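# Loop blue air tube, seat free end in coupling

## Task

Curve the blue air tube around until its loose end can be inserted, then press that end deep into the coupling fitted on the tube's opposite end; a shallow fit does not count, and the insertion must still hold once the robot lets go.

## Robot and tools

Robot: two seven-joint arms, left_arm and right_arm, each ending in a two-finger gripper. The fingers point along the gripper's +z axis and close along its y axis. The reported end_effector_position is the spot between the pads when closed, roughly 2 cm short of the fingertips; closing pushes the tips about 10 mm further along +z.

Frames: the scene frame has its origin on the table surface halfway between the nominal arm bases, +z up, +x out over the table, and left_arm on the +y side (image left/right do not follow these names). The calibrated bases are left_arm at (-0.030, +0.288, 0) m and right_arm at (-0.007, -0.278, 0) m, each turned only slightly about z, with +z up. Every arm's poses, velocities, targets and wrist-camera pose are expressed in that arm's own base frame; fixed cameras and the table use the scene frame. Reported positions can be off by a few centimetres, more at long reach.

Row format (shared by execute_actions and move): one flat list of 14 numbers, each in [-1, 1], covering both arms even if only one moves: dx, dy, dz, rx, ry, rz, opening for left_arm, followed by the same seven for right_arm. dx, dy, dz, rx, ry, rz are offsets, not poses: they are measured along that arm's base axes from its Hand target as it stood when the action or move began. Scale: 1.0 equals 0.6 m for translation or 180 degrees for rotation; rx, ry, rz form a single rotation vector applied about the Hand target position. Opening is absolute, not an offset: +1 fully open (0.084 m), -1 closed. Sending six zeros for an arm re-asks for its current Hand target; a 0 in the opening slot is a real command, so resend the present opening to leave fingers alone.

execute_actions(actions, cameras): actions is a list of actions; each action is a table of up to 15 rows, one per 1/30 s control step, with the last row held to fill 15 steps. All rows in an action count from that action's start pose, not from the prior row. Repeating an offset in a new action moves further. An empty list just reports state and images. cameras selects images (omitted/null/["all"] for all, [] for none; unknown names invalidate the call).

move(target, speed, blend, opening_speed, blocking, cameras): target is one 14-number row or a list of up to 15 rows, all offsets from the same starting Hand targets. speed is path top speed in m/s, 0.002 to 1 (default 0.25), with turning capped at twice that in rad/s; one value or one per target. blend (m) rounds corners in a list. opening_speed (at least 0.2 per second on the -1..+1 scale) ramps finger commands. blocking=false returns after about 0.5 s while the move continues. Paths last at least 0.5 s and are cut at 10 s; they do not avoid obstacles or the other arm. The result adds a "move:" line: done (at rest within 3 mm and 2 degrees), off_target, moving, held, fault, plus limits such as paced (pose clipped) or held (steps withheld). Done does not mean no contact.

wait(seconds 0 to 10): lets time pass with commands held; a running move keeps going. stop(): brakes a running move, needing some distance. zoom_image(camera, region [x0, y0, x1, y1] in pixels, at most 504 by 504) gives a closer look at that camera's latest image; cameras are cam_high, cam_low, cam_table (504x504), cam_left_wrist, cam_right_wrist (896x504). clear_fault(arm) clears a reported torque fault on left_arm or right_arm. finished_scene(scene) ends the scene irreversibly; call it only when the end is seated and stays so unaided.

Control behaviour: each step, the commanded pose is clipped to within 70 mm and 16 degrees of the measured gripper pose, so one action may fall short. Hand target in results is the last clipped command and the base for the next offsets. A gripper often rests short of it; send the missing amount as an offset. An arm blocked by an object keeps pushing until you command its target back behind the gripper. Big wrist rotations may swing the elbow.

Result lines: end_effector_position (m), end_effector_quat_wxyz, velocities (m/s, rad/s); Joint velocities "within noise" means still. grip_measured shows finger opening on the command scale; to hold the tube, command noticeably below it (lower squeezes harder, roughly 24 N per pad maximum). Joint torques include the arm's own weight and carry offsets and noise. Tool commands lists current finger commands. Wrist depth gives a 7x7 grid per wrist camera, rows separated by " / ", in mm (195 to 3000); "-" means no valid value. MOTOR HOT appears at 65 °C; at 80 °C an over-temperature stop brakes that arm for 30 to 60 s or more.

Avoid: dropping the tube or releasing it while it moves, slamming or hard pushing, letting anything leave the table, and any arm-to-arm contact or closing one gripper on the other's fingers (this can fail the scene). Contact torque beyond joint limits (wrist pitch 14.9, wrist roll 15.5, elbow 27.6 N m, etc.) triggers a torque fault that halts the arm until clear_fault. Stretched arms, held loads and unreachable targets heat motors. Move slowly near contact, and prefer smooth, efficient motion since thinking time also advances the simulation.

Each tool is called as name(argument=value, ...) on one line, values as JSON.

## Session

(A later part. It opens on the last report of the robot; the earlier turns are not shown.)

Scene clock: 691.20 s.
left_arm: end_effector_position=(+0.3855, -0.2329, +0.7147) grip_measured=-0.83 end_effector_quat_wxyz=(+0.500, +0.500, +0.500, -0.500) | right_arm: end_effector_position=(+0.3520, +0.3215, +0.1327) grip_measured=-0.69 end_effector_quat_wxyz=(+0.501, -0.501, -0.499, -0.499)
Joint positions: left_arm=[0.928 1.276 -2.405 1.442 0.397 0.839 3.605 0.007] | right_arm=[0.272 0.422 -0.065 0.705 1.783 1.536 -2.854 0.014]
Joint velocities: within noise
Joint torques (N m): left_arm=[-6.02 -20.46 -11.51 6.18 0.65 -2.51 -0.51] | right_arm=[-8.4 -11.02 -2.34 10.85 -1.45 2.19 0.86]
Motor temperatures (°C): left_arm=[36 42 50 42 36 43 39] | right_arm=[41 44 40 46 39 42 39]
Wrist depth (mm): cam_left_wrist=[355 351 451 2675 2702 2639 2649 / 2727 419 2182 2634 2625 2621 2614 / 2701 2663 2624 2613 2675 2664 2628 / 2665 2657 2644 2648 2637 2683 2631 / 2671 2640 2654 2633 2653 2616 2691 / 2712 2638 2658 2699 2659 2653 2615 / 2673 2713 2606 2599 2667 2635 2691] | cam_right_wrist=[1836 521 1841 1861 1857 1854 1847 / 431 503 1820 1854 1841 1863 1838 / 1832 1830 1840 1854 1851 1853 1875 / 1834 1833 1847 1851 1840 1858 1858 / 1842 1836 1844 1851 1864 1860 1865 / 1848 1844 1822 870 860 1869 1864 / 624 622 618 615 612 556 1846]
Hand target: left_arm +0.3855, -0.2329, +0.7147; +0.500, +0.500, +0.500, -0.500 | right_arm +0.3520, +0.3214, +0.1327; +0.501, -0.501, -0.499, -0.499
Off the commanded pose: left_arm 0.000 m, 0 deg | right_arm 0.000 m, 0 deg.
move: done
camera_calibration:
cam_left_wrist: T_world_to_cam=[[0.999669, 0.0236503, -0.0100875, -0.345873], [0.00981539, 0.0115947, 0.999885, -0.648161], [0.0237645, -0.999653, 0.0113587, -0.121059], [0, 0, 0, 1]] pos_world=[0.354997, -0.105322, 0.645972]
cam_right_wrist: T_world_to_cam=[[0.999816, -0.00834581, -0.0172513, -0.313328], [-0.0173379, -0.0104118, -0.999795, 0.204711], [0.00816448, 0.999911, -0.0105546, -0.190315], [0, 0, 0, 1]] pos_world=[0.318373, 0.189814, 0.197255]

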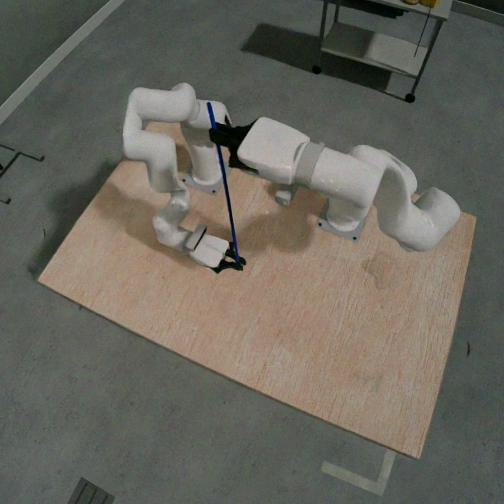

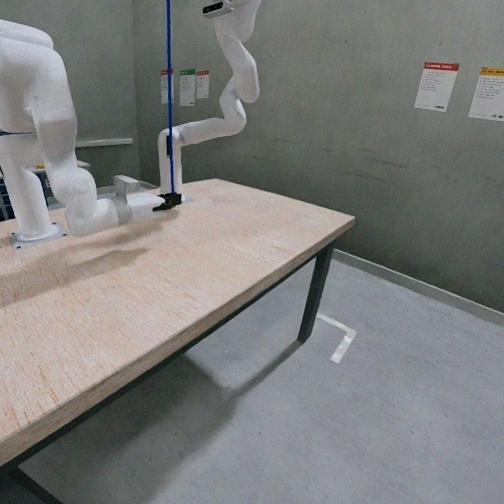

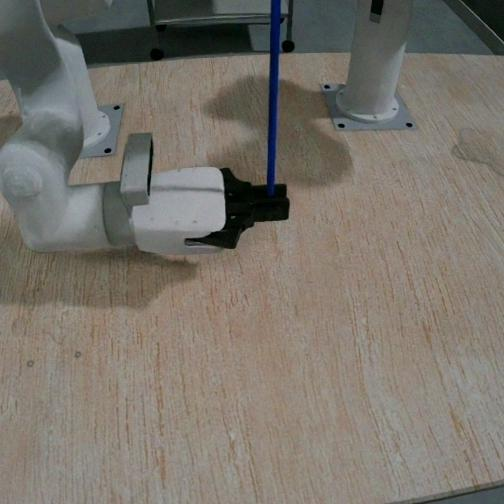

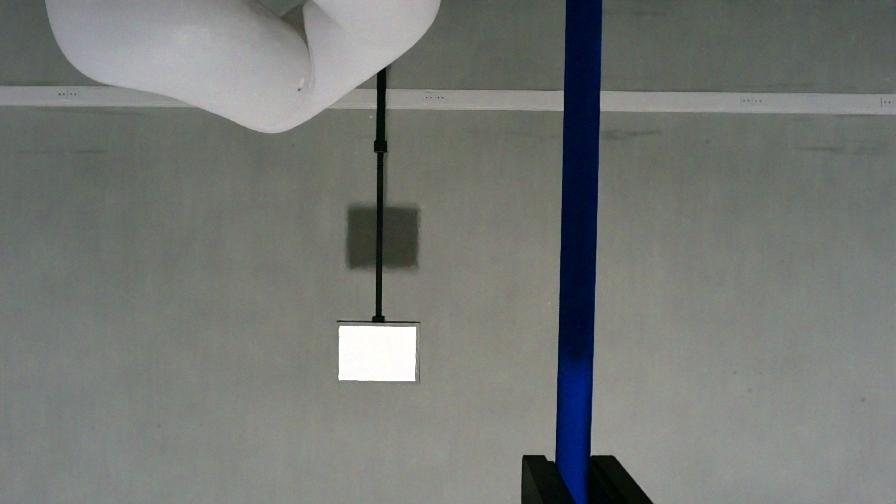

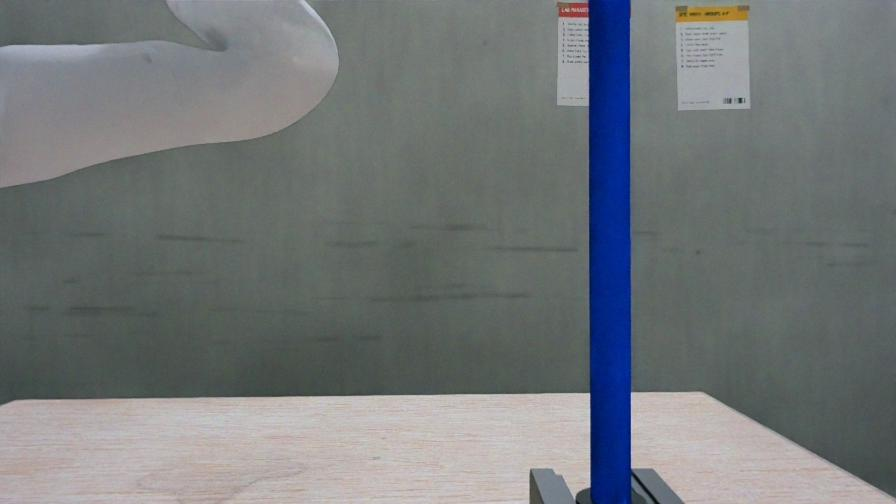

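move(target=[[0.1538,0.0037,-0.0512,0.002,-0.0833,0,-1,-0.0878,-0.001,0.0275,-0.003,0.25,0,-1],[0.268,0.0064,-0.1612,0.004,-0.1667,0,-1,-0.1353,-0.0016,0.1142,-0.006,0.5,0,-1],[0.3232,0.0078,-0.2995,0.006,-0.25,0,-1,-0.1245,-0.0015,0.2275,-0.009,0.75,0,-1]], speed=0.16, blend=[0.02,0.02,0])

Scene clock: 709.43 s.
left_arm: end_effector_position=(+0.5794, -0.2282, +0.5350) grip_measured=-0.83 end_effector_quat_wxyz=(+0.649, +0.658, +0.275, -0.266) | right_arm: end_effector_position=(+0.2773, +0.3205, +0.2692) grip_measured=-0.69 end_effector_quat_wxyz=(+0.647, -0.658, +0.266, +0.278)
Joint positions: left_arm=[0.647 1.608 -2.239 1.731 0.656 1.044 4.709 0.007] | right_arm=[0.288 -0.232 -0.008 0.399 1.777 1.411 -0.165 0.014]
Joint velocities: within noise
Joint torques (N m): left_arm=[-6.59 -32.39 -11.49 -9.89 2.96 -0.06 1.5] | right_arm=[9.27 -15.3 0.83 14.54 -1.35 0.46 0.86]
Motor temperatures (°C): left_arm=[36 43 50 42 36 43 39] | right_arm=[41 45 40 46 39 42 39]
Wrist depth (mm): cam_left_wrist=[675 2305 2663 2629 2630 2624 2654 / 784 2614 2662 2699 2649 2674 2645 / 2370 2607 2629 2673 2625 2633 2656 / 2642 2651 2654 2646 2662 2654 2656 / 2756 2661 2601 2631 2655 2655 2605 / 2726 2656 2711 2615 2643 2724 2650 / 2645 2670 2694 2241 2617 2649 2668] | cam_right_wrist=[1832 1844 1842 857 646 479 384 / 1843 1826 1846 1837 783 551 436 / 1842 1841 1828 1855 1862 653 492 / 1833 1836 1851 1830 1867 844 574 / 1826 433 454 501 1842 1861 694 / 1848 429 511 506 476 1858 1844 / 392 1847 - 527 468 459 1846]
Hand target: left_arm +0.5794, -0.2282, +0.5350; +0.649, +0.658, +0.275, -0.266 | right_arm +0.2773, +0.3205, +0.2692; +0.647, -0.658, +0.266, +0.278
Off the commanded pose: left_arm 0.000 m, 0 deg | right_arm 0.000 m, 0 deg.
move: done
camera_calibration:
cam_left_wrist: T_world_to_cam=[[0.713906, 0.0167417, 0.700041, -0.7576], [-0.700064, -0.00540562, 0.714059, 0.0898917], [0.0157387, -0.999845, 0.00786118, -0.112477], [0, 0, 0, 1]] pos_world=[0.605556, -0.0992899, 0.467048]
cam_right_wrist: T_world_to_cam=[[-0.71883, -0.0289499, -0.694583, 0.42921], [-0.694374, -0.0183981, 0.71938, 0.0673606], [-0.033605, 0.999412, -0.00687696, -0.176559], [0, 0, 0, 1]] pos_world=[0.349369, 0.19012, 0.24845]

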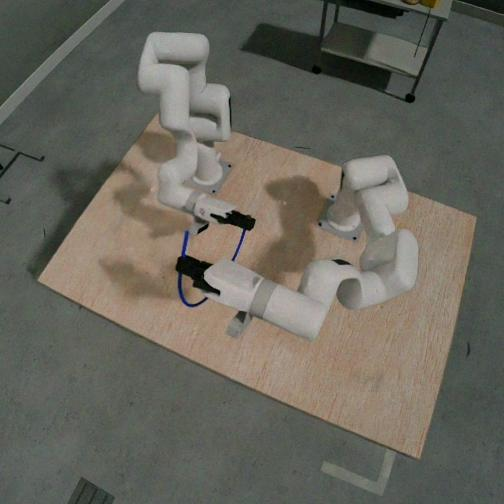

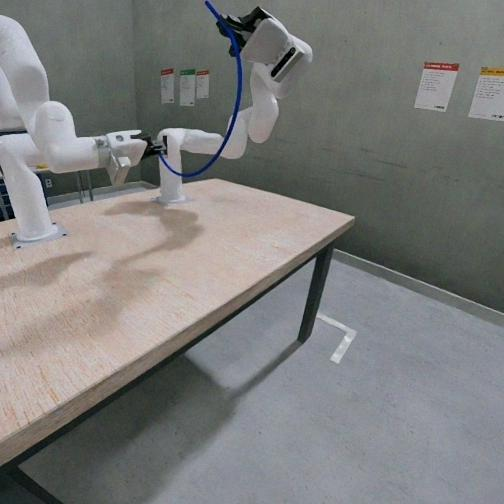

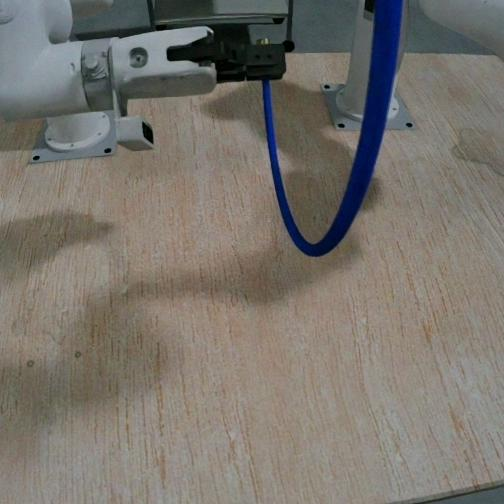

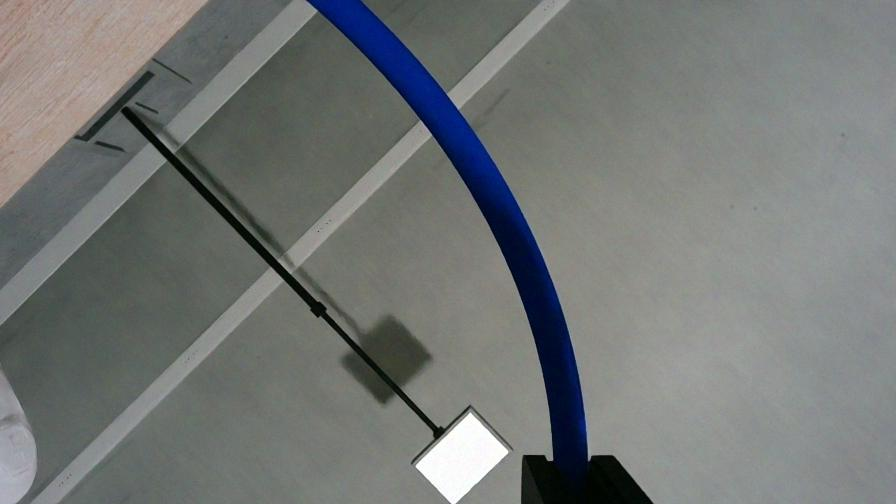

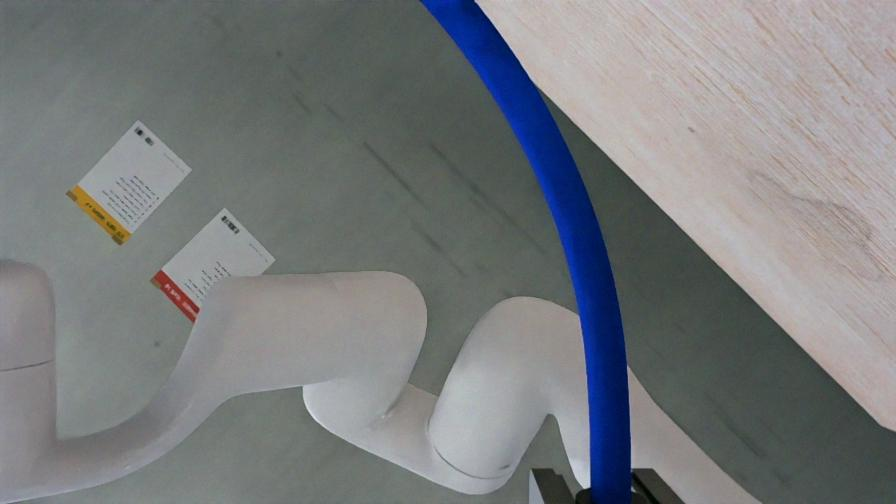

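move(target=[[-0.0149,-0.0004,-0.125,0.002,-0.0833,0,-1,0.0483,0.0006,0.1,-0.003,0.25,0,-1],[-0.0594,-0.0014,-0.21,0.004,-0.1667,0,-1,0.11,0.0013,0.1617,-0.006,0.5,0,-1]], speed=0.14, blend=[0.02,0])

Scene clock: 719.50 s.
left_arm: end_effector_position=(+0.5438, -0.2291, +0.4090) grip_measured=-0.83 end_effector_quat_wxyz=(+0.694, +0.708, +0.099, -0.085) | right_arm: end_effector_position=(+0.3432, +0.3214, +0.3663) grip_measured=-0.69 end_effector_quat_wxyz=(+0.264, -0.274, +0.648, +0.660)
Joint positions: left_arm=[0.806 1.974 -2.159 1.336 0.881 0.979 5.212 0.007] | right_arm=[0.293 -0.242 -0.057 0.659 1.704 1.398 1.677 0.014]
Joint velocities: within noise
Joint torques (N m): left_arm=[7.46 -27.03 -11.99 -12.97 3.16 -2.89 1.66] | right_arm=[6.65 -4.71 -2.05 16.34 -1.02 0.26 0.87]
Motor temperatures (°C): left_arm=[36 43 50 43 36 43 39] | right_arm=[41 45 40 49 39 42 39]
Wrist depth (mm): cam_left_wrist=[519 2239 2659 2608 2674 2636 2612 / 542 777 2685 2659 2593 2618 2658 / 552 2684 2641 2597 2639 2663 2617 / 597 2683 2626 2658 2663 2617 2634 / 648 2669 2625 2672 2624 2672 2654 / 685 2708 2611 2669 2638 2638 2604 / 733 2647 2692 2661 2199 2642 2647] | cam_right_wrist=[454 573 719 507 1849 1834 1860 / 523 731 - 541 1827 1851 1856 / 610 842 479 560 1861 1868 1862 / 713 1833 - 547 1862 1854 1858 / 1838 1852 - 1844 1853 1848 1876 / 1820 1855 1848 1840 1854 1868 1862 / 1828 1829 361 372 1877 1855 1871]
Hand target: left_arm +0.5437, -0.2291, +0.4090; +0.694, +0.708, +0.099, -0.085 | right_arm +0.3433, +0.3213, +0.3662; +0.264, -0.274, +0.648, +0.660
Off the commanded pose: left_arm 0.000 m, 0 deg | right_arm 0.000 m, 0 deg.
move: done
camera_calibration:
cam_left_wrist: T_world_to_cam=[[0.268023, 0.00608118, 0.963393, -0.511701], [-0.963325, -0.0117438, 0.268079, 0.478972], [0.0129441, -0.999913, 0.00271054, -0.108136], [0, 0, 0, 1]] pos_world=[0.599954, -0.0993898, 0.36486]
cam_right_wrist: T_world_to_cam=[[-0.694231, -0.0289381, 0.71917, 0.0177792], [0.719499, -0.00142268, 0.694492, -0.438291], [-0.0190741, 0.99958, 0.0218086, -0.190053], [0, 0, 0, 1]] pos_world=[0.324068, 0.189864, 0.295748]

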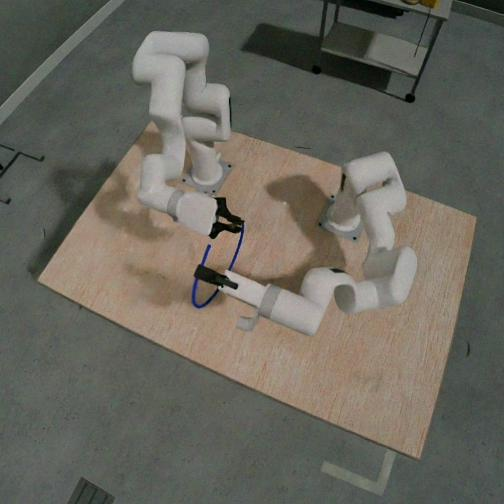

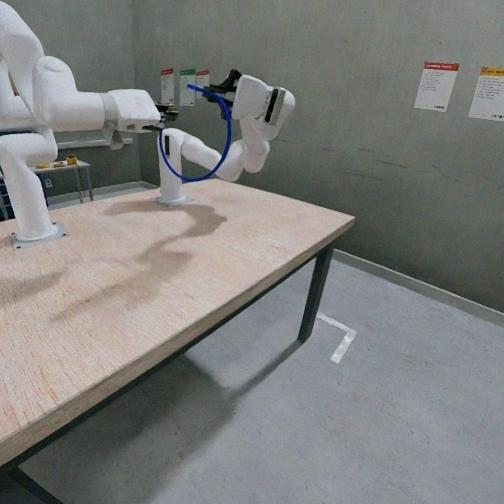

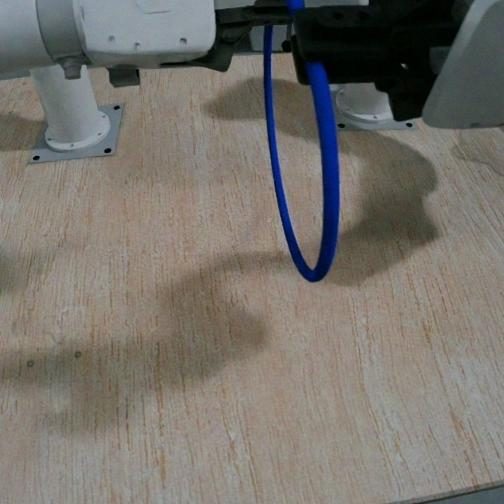

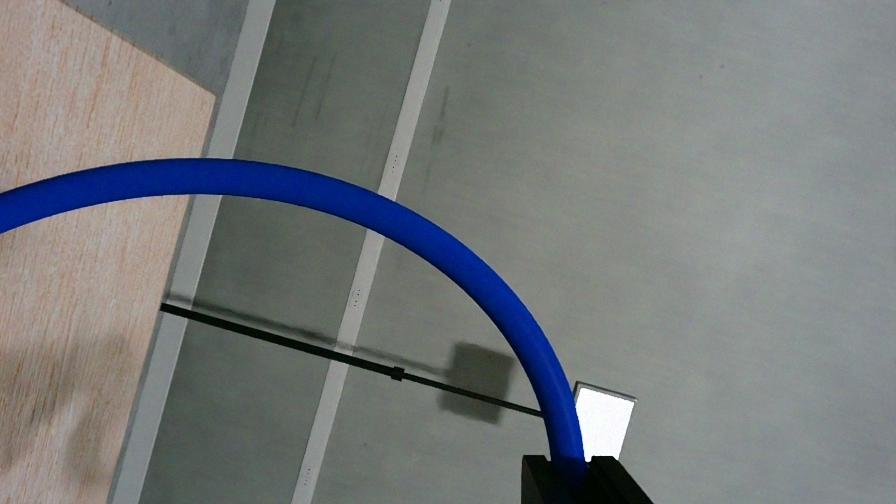

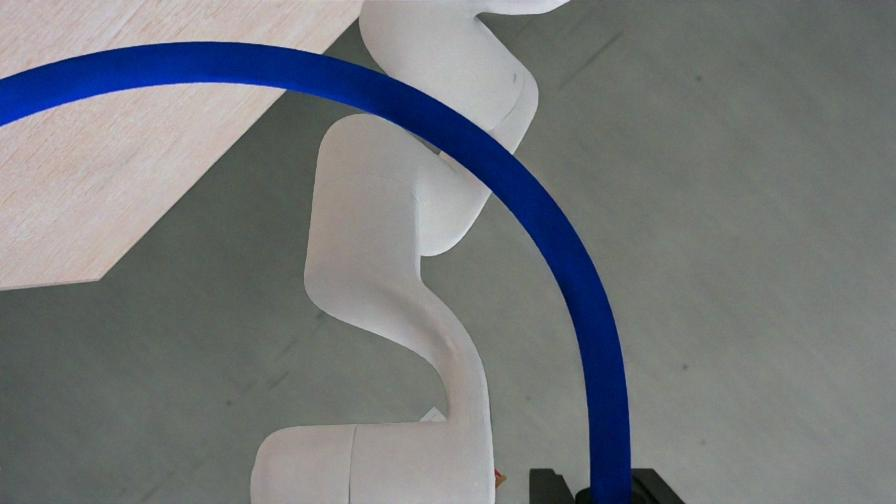

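zoom_image(camera="cam_high", region=[150, 180, 270, 320])

zoom_image(camera="cam_table", region=[200, 0, 420, 120])

Scaled by 3.600 from the camera's 504x504 image, which has a finer 720x720 frame.

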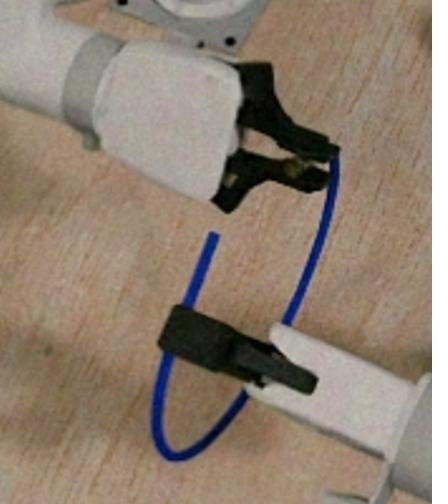

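Scaled by 2.291 from the camera's 504x504 image, which has a finer 720x720 frame.

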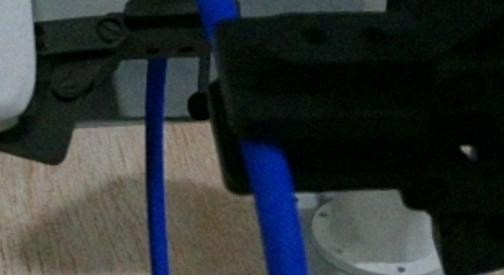

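move(target=[-0.0258,-0.0006,-0.0483,0.002,-0.0833,0,-1,0.0425,0.0005,0.025,-0.003,0.25,0,-1], speed=0.1)

zoom_image(camera="cam_high", region=[170, 190, 270, 290])

zoom_image(camera="cam_table", region=[200, 0, 350, 100])

zoom_image(camera="cam_low", region=[120, 70, 270, 190])

Scene clock: 735.67 s.
left_arm: end_effector_position=(+0.5283, -0.2294, +0.3800) grip_measured=-0.83 end_effector_quat_wxyz=(+0.699, +0.715, +0.008, +0.008) | right_arm: end_effector_position=(+0.3688, +0.3216, +0.3812) grip_measured=-0.69 end_effector_quat_wxyz=(-0.006, -0.002, +0.703, +0.711)
Joint positions: left_arm=[0.848 2.083 -2.138 1.24 0.965 0.986 5.454 0.008] | right_arm=[0.296 -0.189 -0.072 0.748 1.697 1.399 2.499 0.014]
Joint velocities: within noise
Joint torques (N m): left_arm=[7.66 -25.19 -11.33 -14.05 3.27 -0.04 1.81] | right_arm=[9.64 -5.95 -1.98 16.54 -0.96 0.38 1.03]
Motor temperatures (°C): left_arm=[36 43 51 44 37 43 39] | right_arm=[41 44 40 52 39 42 39]
Wrist depth (mm): cam_left_wrist=[1749 2578 2633 2712 2631 2606 2544 / 1587 2571 2692 2671 2632 2613 2659 / 545 2635 2673 2603 2670 2590 2595 / 543 774 2666 2700 2582 2630 2609 / - 771 2638 2616 2689 2627 2637 / 584 778 2683 2669 2710 2647 2619 / 550 2594 2619 2691 2677 2614 2676] | cam_right_wrist=[563 488 1834 1844 1845 1859 1853 / 561 497 1851 1853 1842 1870 1870 / 596 535 564 1860 1852 1842 1848 / 596 483 1841 1838 1859 1869 1868 / 557 735 437 1866 1839 1861 1880 / 632 1848 1835 361 1864 1848 1857 / 631 864 - 351 1861 1838 1847]
Hand target: left_arm +0.5283, -0.2294, +0.3800; +0.699, +0.715, +0.008, +0.008 | right_arm +0.3688, +0.3216, +0.3812; -0.006, -0.002, +0.703, +0.711
Off the commanded pose: left_arm 0.000 m, 0 deg | right_arm 0.000 m, 0 deg.
move: done
camera_calibration:
cam_left_wrist: T_world_to_cam=[[0.00968124, -0.000111294, 0.999953, -0.358408], [-0.999873, -0.0126405, 0.00967906, 0.589114], [0.0126388, -0.99992, -0.000233655, -0.107012], [0, 0, 0, 1]] pos_world=[0.593861, -0.0995968, 0.352664]
cam_right_wrist: T_world_to_cam=[[0.0177988, -0.0202321, 0.999637, -0.347538], [0.99984, 0.00190111, -0.0177639, -0.300026], [-0.00154102, 0.999794, 0.0202627, -0.196063], [0, 0, 0, 1]] pos_world=[0.305862, 0.189561, 0.346055]

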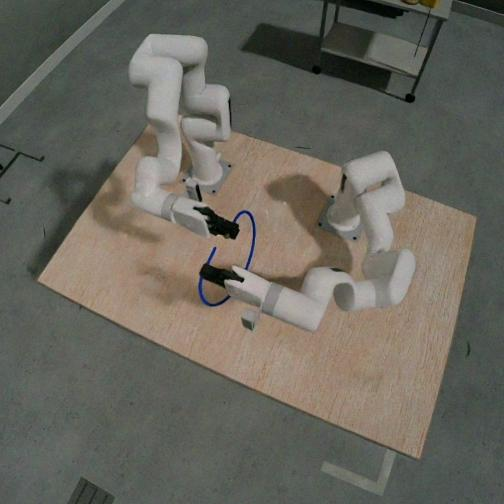

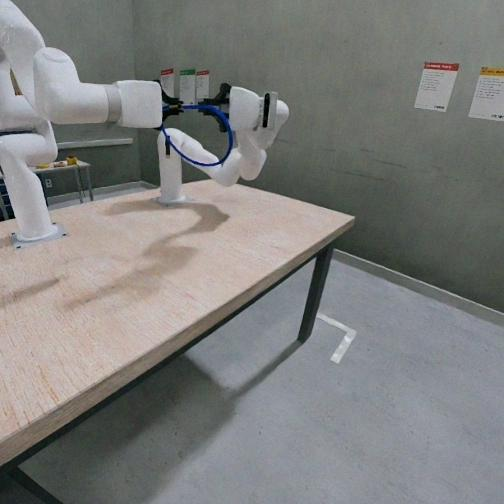

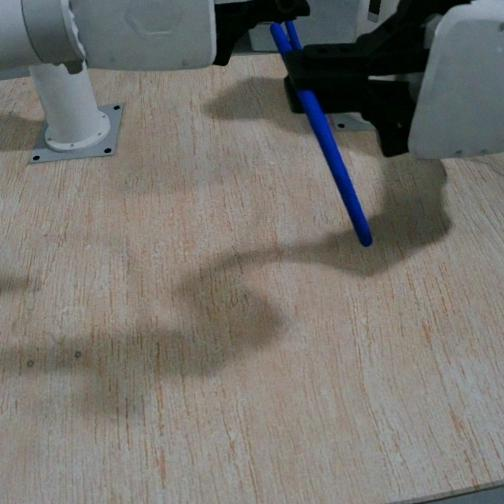

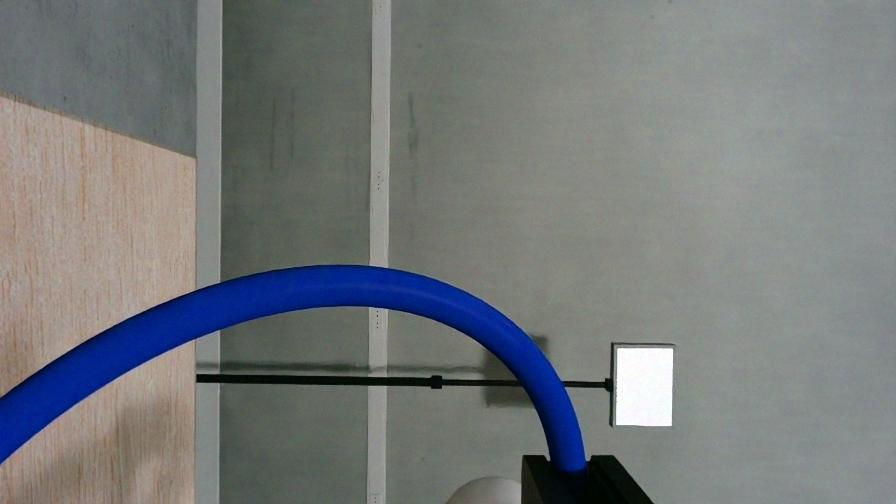

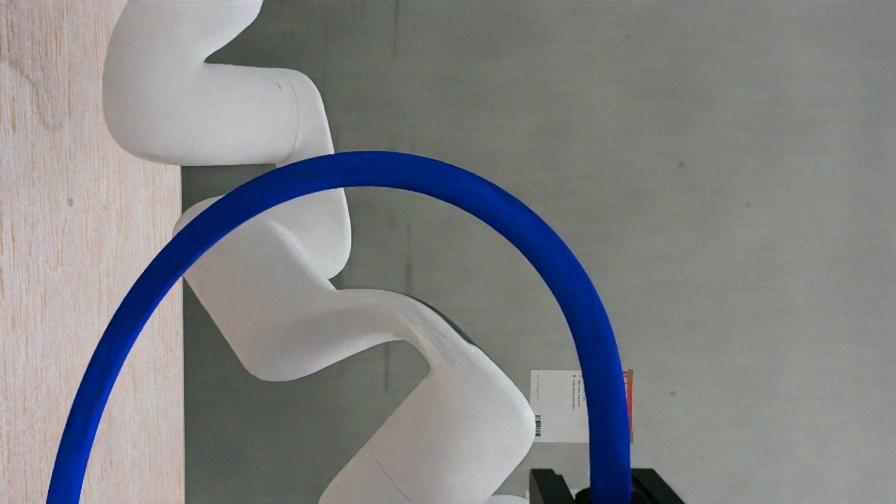

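Scaled by 5.040 from the camera's 504x504 image, which has a finer 720x720 frame.

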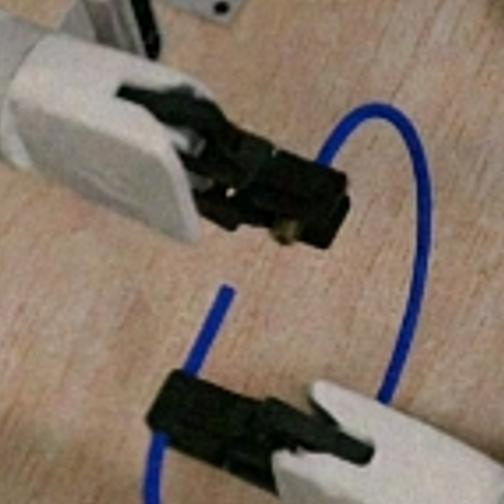

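Scaled by 3.360 from the camera's 504x504 image, which has a finer 720x720 frame.

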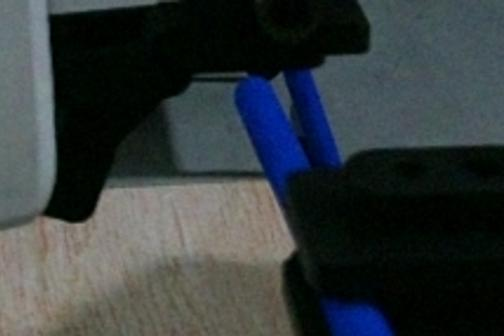

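Scaled by 3.360 from the camera's 504x504 image, which has a finer 720x720 frame.

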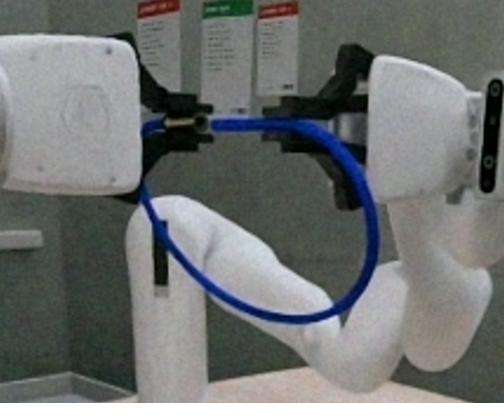

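zoom_image(camera="cam_low", region=[160, 90, 220, 125])

zoom_image(camera="cam_high", region=[195, 220, 245, 270])

zoom_image(camera="cam_table", region=[240, 0, 320, 50])

Scaled by 8.400 from the camera's 504x504 image, which has a finer 720x720 frame.

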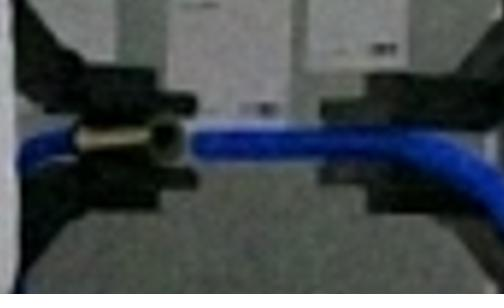

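Scaled by 10.080 from the camera's 504x504 image, which has a finer 720x720 frame.

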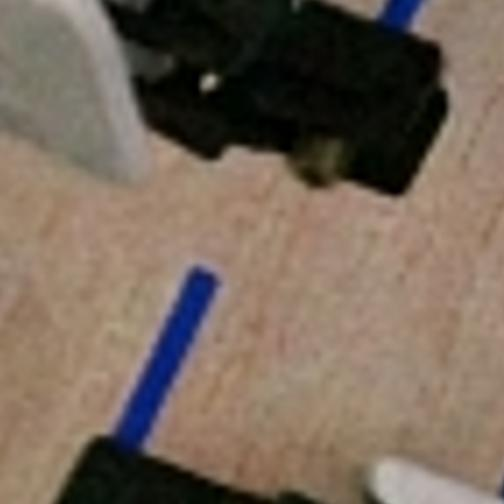

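Scaled by 6.300 from the camera's 504x504 image, which has a finer 720x720 frame.

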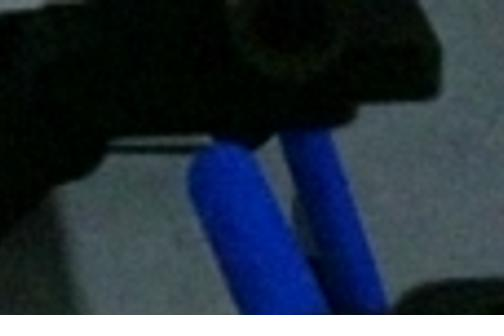

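move(target=[0,0.0158,0.0033,0,0,-0.0167,-1,0,0,0,0,0,0,-1], speed=0.04)

zoom_image(camera="cam_low", region=[160, 90, 220, 125])

zoom_image(camera="cam_high", region=[195, 220, 245, 270])

zoom_image(camera="cam_table", region=[240, 0, 320, 50])

Scene clock: 758.67 s.
left_arm: end_effector_position=(+0.5283, -0.2200, +0.3820) grip_measured=-0.83 end_effector_quat_wxyz=(+0.698, +0.715, -0.011, -0.010) | right_arm: end_effector_position=(+0.3688, +0.3216, +0.3812) grip_measured=-0.69 end_effector_quat_wxyz=(-0.006, -0.002, +0.703, +0.711)
Joint positions: left_arm=[0.833 2.071 -2.167 1.295 0.9 1.061 5.499 0.007] | right_arm=[0.296 -0.189 -0.072 0.748 1.697 1.399 2.499 0.014]
Joint velocities: within noise
Joint torques (N m): left_arm=[-6.56 -35.53 -15.81 -6.08 -4.31 0.2 1.55] | right_arm=[8.61 -7.07 -1.22 15.43 -0.37 0.88 -0.23]
Motor temperatures (°C): left_arm=[36 43 51 44 36 42 39] | right_arm=[41 44 40 53 39 41 39]
Wrist depth (mm): cam_left_wrist=[1783 2581 2601 2573 2583 2597 2601 / 1776 2605 2610 2638 2658 2556 2578 / - - - 2633 2631 2620 2620 / 584 777 2688 2624 2708 2648 2689 / 553 776 2656 2653 2677 2696 2677 / 554 854 2721 2729 2707 2693 2669 / 554 848 - 2672 2678 2735 2769] | cam_right_wrist=[562 485 1811 1838 1852 1864 1857 / 561 495 1849 1843 1836 1856 1861 / 595 733 586 1841 1843 1864 1861 / 595 497 558 1843 1853 1863 1861 / 593 732 441 1844 1855 1843 1876 / 593 1836 1860 369 1864 1856 1880 / 592 863 - 365 1857 1872 1862]
Hand target: left_arm +0.5283, -0.2200, +0.3820; +0.698, +0.715, -0.011, -0.010 | right_arm +0.3688, +0.3216, +0.3812; -0.006, -0.002, +0.703, +0.711
Off the commanded pose: left_arm 0.000 m, 0 deg | right_arm 0.000 m, 0 deg.
move: done
camera_calibration:
cam_left_wrist: T_world_to_cam=[[0.00966227, -0.000618416, 0.999953, -0.360508], [-0.999162, 0.0397606, 0.00967922, 0.600375], [-0.0397647, -0.999209, -0.000233721, -0.0696899], [0, 0, 0, 1]] pos_world=[0.600585, -0.093729, 0.354664]
cam_right_wrist: T_world_to_cam=[[0.0178984, -0.0201318, 0.999637, -0.347587], [0.999839, 0.00190052, -0.0178637, -0.299991], [-0.0015402, 0.999796, 0.0201625, -0.196028], [0, 0, 0, 1]] pos_world=[0.305862, 0.189561, 0.346055]

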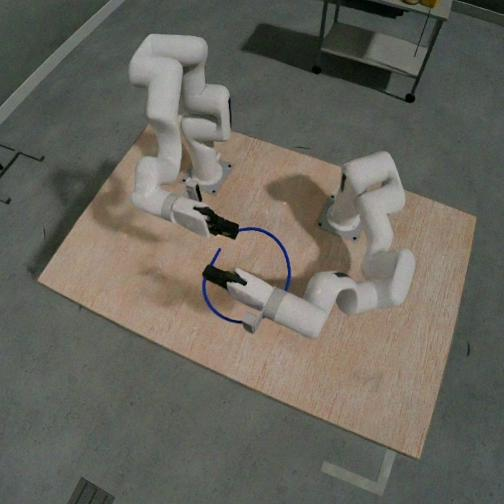

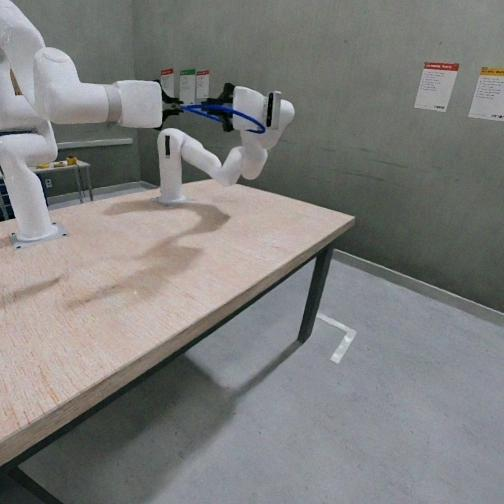

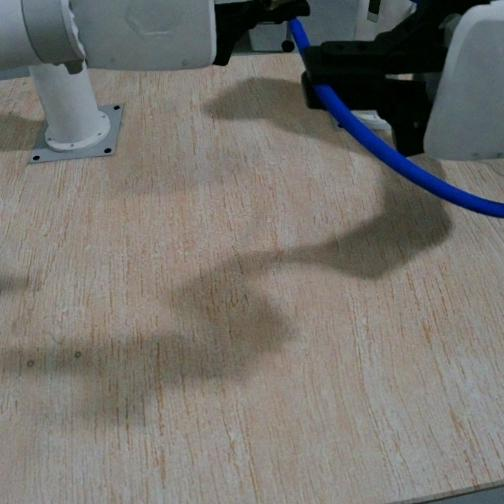

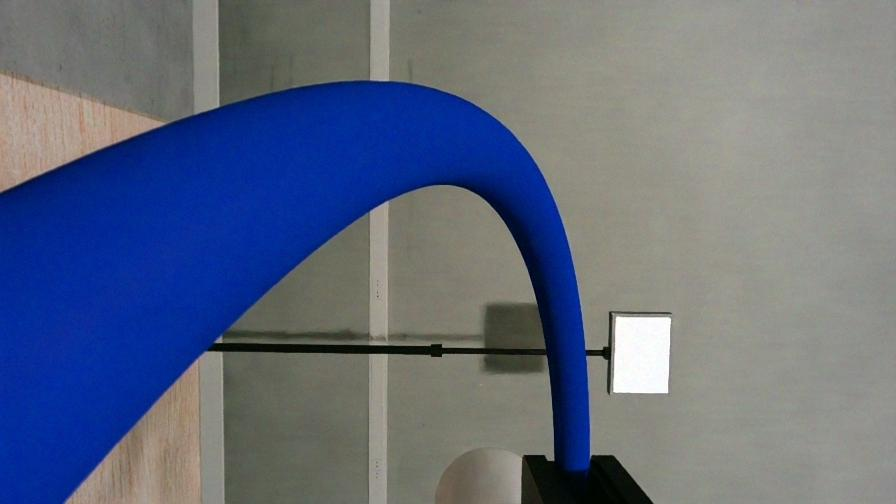

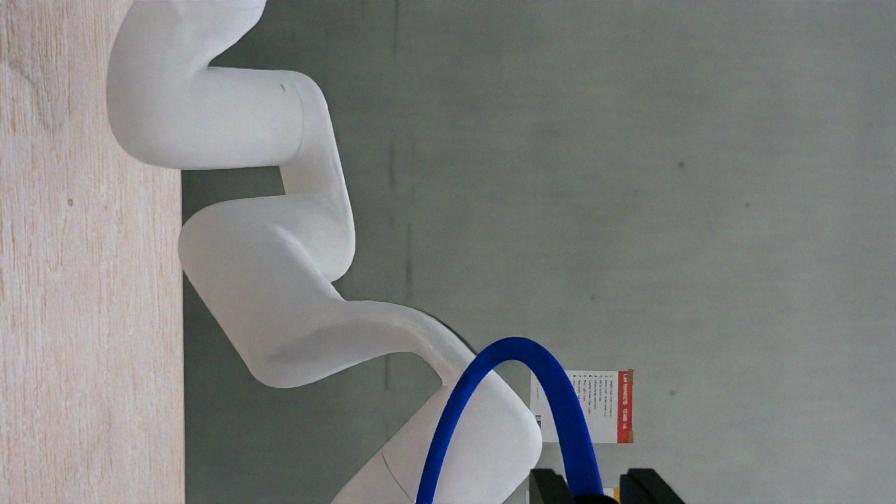

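Scaled by 8.400 from the camera's 504x504 image, which has a finer 720x720 frame.

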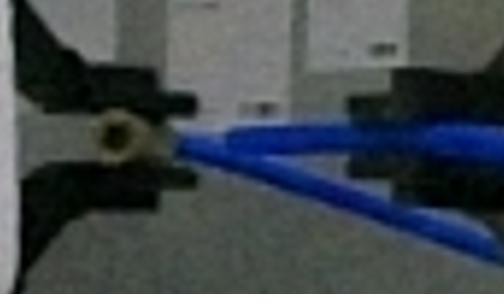

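Scaled by 10.080 from the camera's 504x504 image, which has a finer 720x720 frame.

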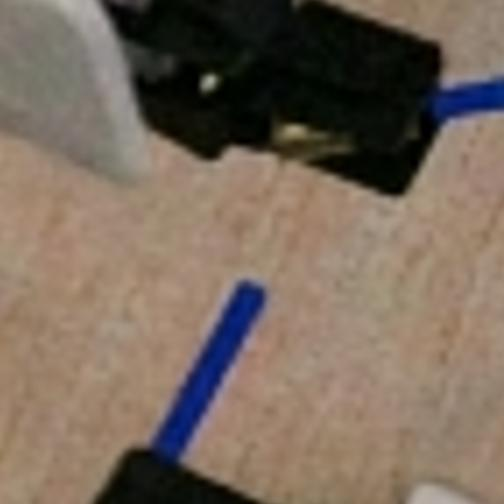

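Scaled by 6.300 from the camera's 504x504 image, which has a finer 720x720 frame.

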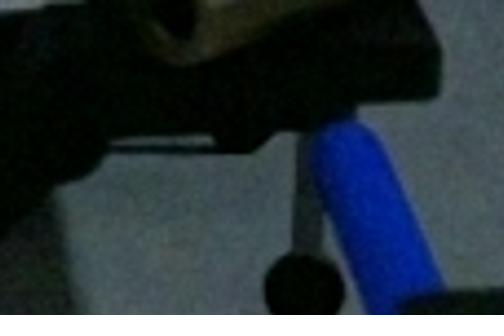

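move(target=[[0.0258,-0.0152,0.045,-0.002,0.0833,0.0167,-1,-0.0425,-0.0005,-0.025,0.003,-0.25,0,-1],[0.0703,-0.0142,0.13,-0.004,0.1667,0.0167,-1,-0.1042,-0.0012,-0.0867,0.006,-0.5,0,-1],[0.0852,-0.0138,0.255,-0.006,0.25,0.0167,-1,-0.1525,-0.0018,-0.1867,0.009,-0.75,0,-1]], speed=0.14, blend=[0.02,0.02,0])

Scene clock: 846.93 s.
left_arm: end_effector_position=(+0.5794, -0.2282, +0.5350) grip_measured=-0.83 end_effector_quat_wxyz=(+0.656, +0.651, +0.276, -0.265) | right_arm: end_effector_position=(+0.2773, +0.3205, +0.2692) grip_measured=-0.69 end_effector_quat_wxyz=(+0.647, -0.658, +0.267, +0.278)
Joint positions: left_arm=[0.655 1.623 -2.237 1.705 0.659 1.015 4.707 0.007] | right_arm=[0.289 -0.232 -0.008 0.399 1.777 1.411 -0.165 0.014]
Joint velocities: within noise
Joint torques (N m): left_arm=[-6.88 -41.55 -16.42 -1.92 -4.14 0.11 -0.91] | right_arm=[-9.29 -3.42 1.51 8.47 2.94 2.25 -0.77]
Motor temperatures (°C): left_arm=[36 45 57 42 37 41 39] | right_arm=[41 44 40 51 39 41 39]
Wrist depth (mm): cam_left_wrist=[745 2338 2646 2664 2622 2686 2692 / 764 2622 2643 2608 2689 2618 2621 / 2417 2606 2650 2627 2671 2657 2622 / 2624 2640 2659 2630 2684 2713 2635 / 2639 2644 2632 2678 2636 2668 2628 / 2690 2622 2603 2676 2631 2677 2721 / 2637 2696 2565 2207 2653 2645 2675] | cam_right_wrist=[1827 1835 1827 1840 647 480 384 / 1841 1845 1842 1837 782 550 436 / 1826 1851 1845 1834 1851 655 493 / 1839 1846 1851 1828 1848 847 575 / 1840 433 454 500 497 1848 699 / 1840 430 514 495 475 1846 1861 / 389 1860 1850 527 471 461 1882]
Hand target: left_arm +0.5794, -0.2282, +0.5350; +0.656, +0.651, +0.276, -0.265 | right_arm +0.2773, +0.3205, +0.2692; +0.647, -0.658, +0.266, +0.278
Off the commanded pose: left_arm 0.000 m, 0 deg | right_arm 0.000 m, 0 deg.
move: done
camera_calibration:
cam_left_wrist: T_world_to_cam=[[0.713024, 0.0363437, 0.700197, -0.752719], [-0.70066, -0.0000019464, 0.713496, 0.0917021], [0.0259325, -0.999339, 0.0254632, -0.127715], [0, 0, 0, 1]] pos_world=[0.604271, -0.100274, 0.464874]
cam_right_wrist: T_world_to_cam=[[-0.718925, -0.0290241, -0.694481, 0.429233], [-0.69427, -0.0184646, 0.719478, 0.0673128], [-0.0337055, 0.999408, -0.00687589, -0.176524], [0, 0, 0, 1]] pos_world=[0.34937, 0.19012, 0.24845]

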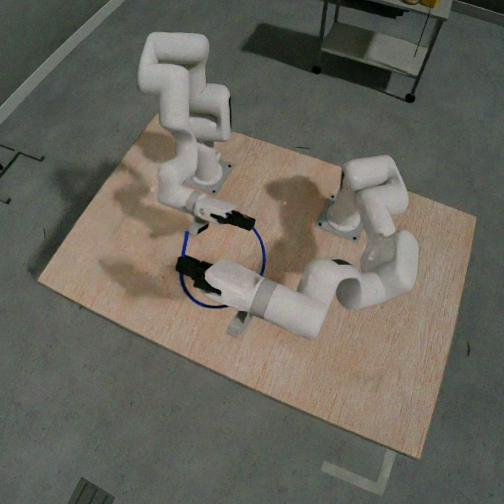

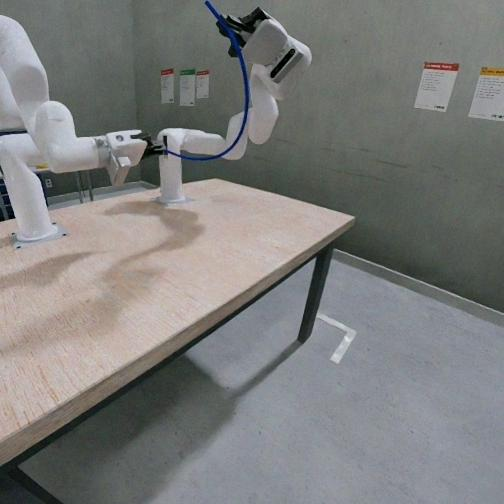

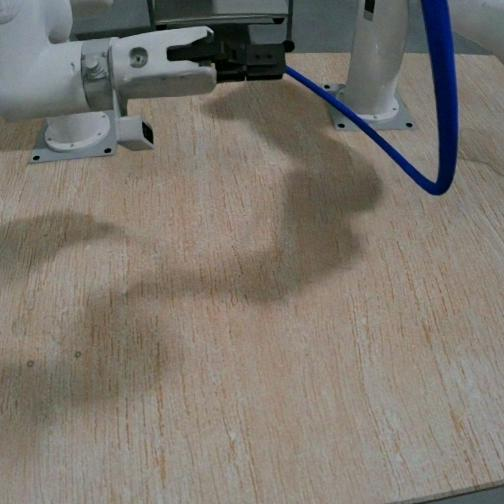

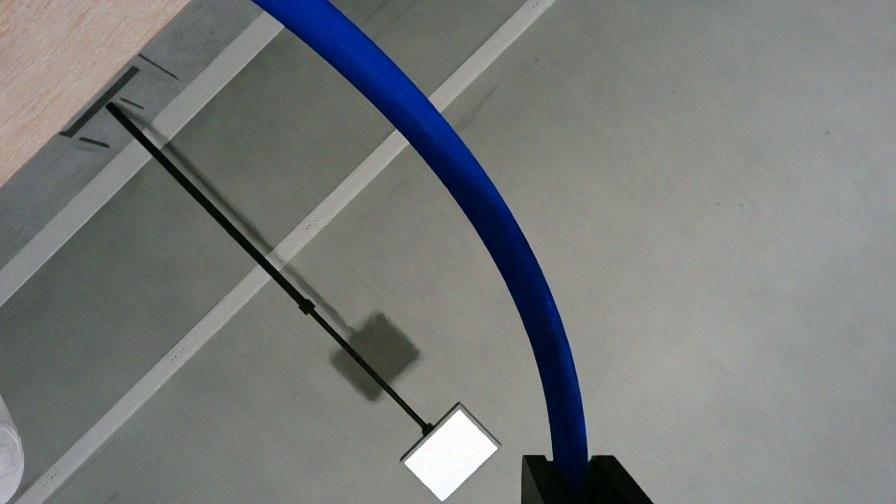

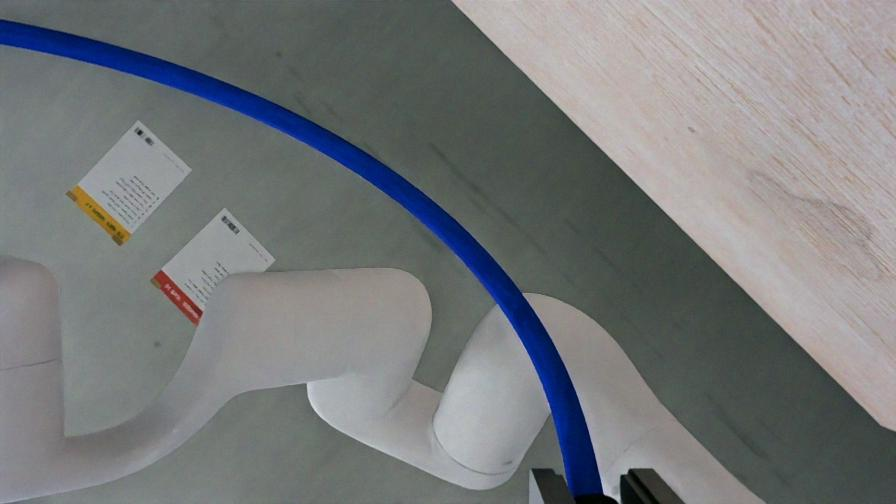

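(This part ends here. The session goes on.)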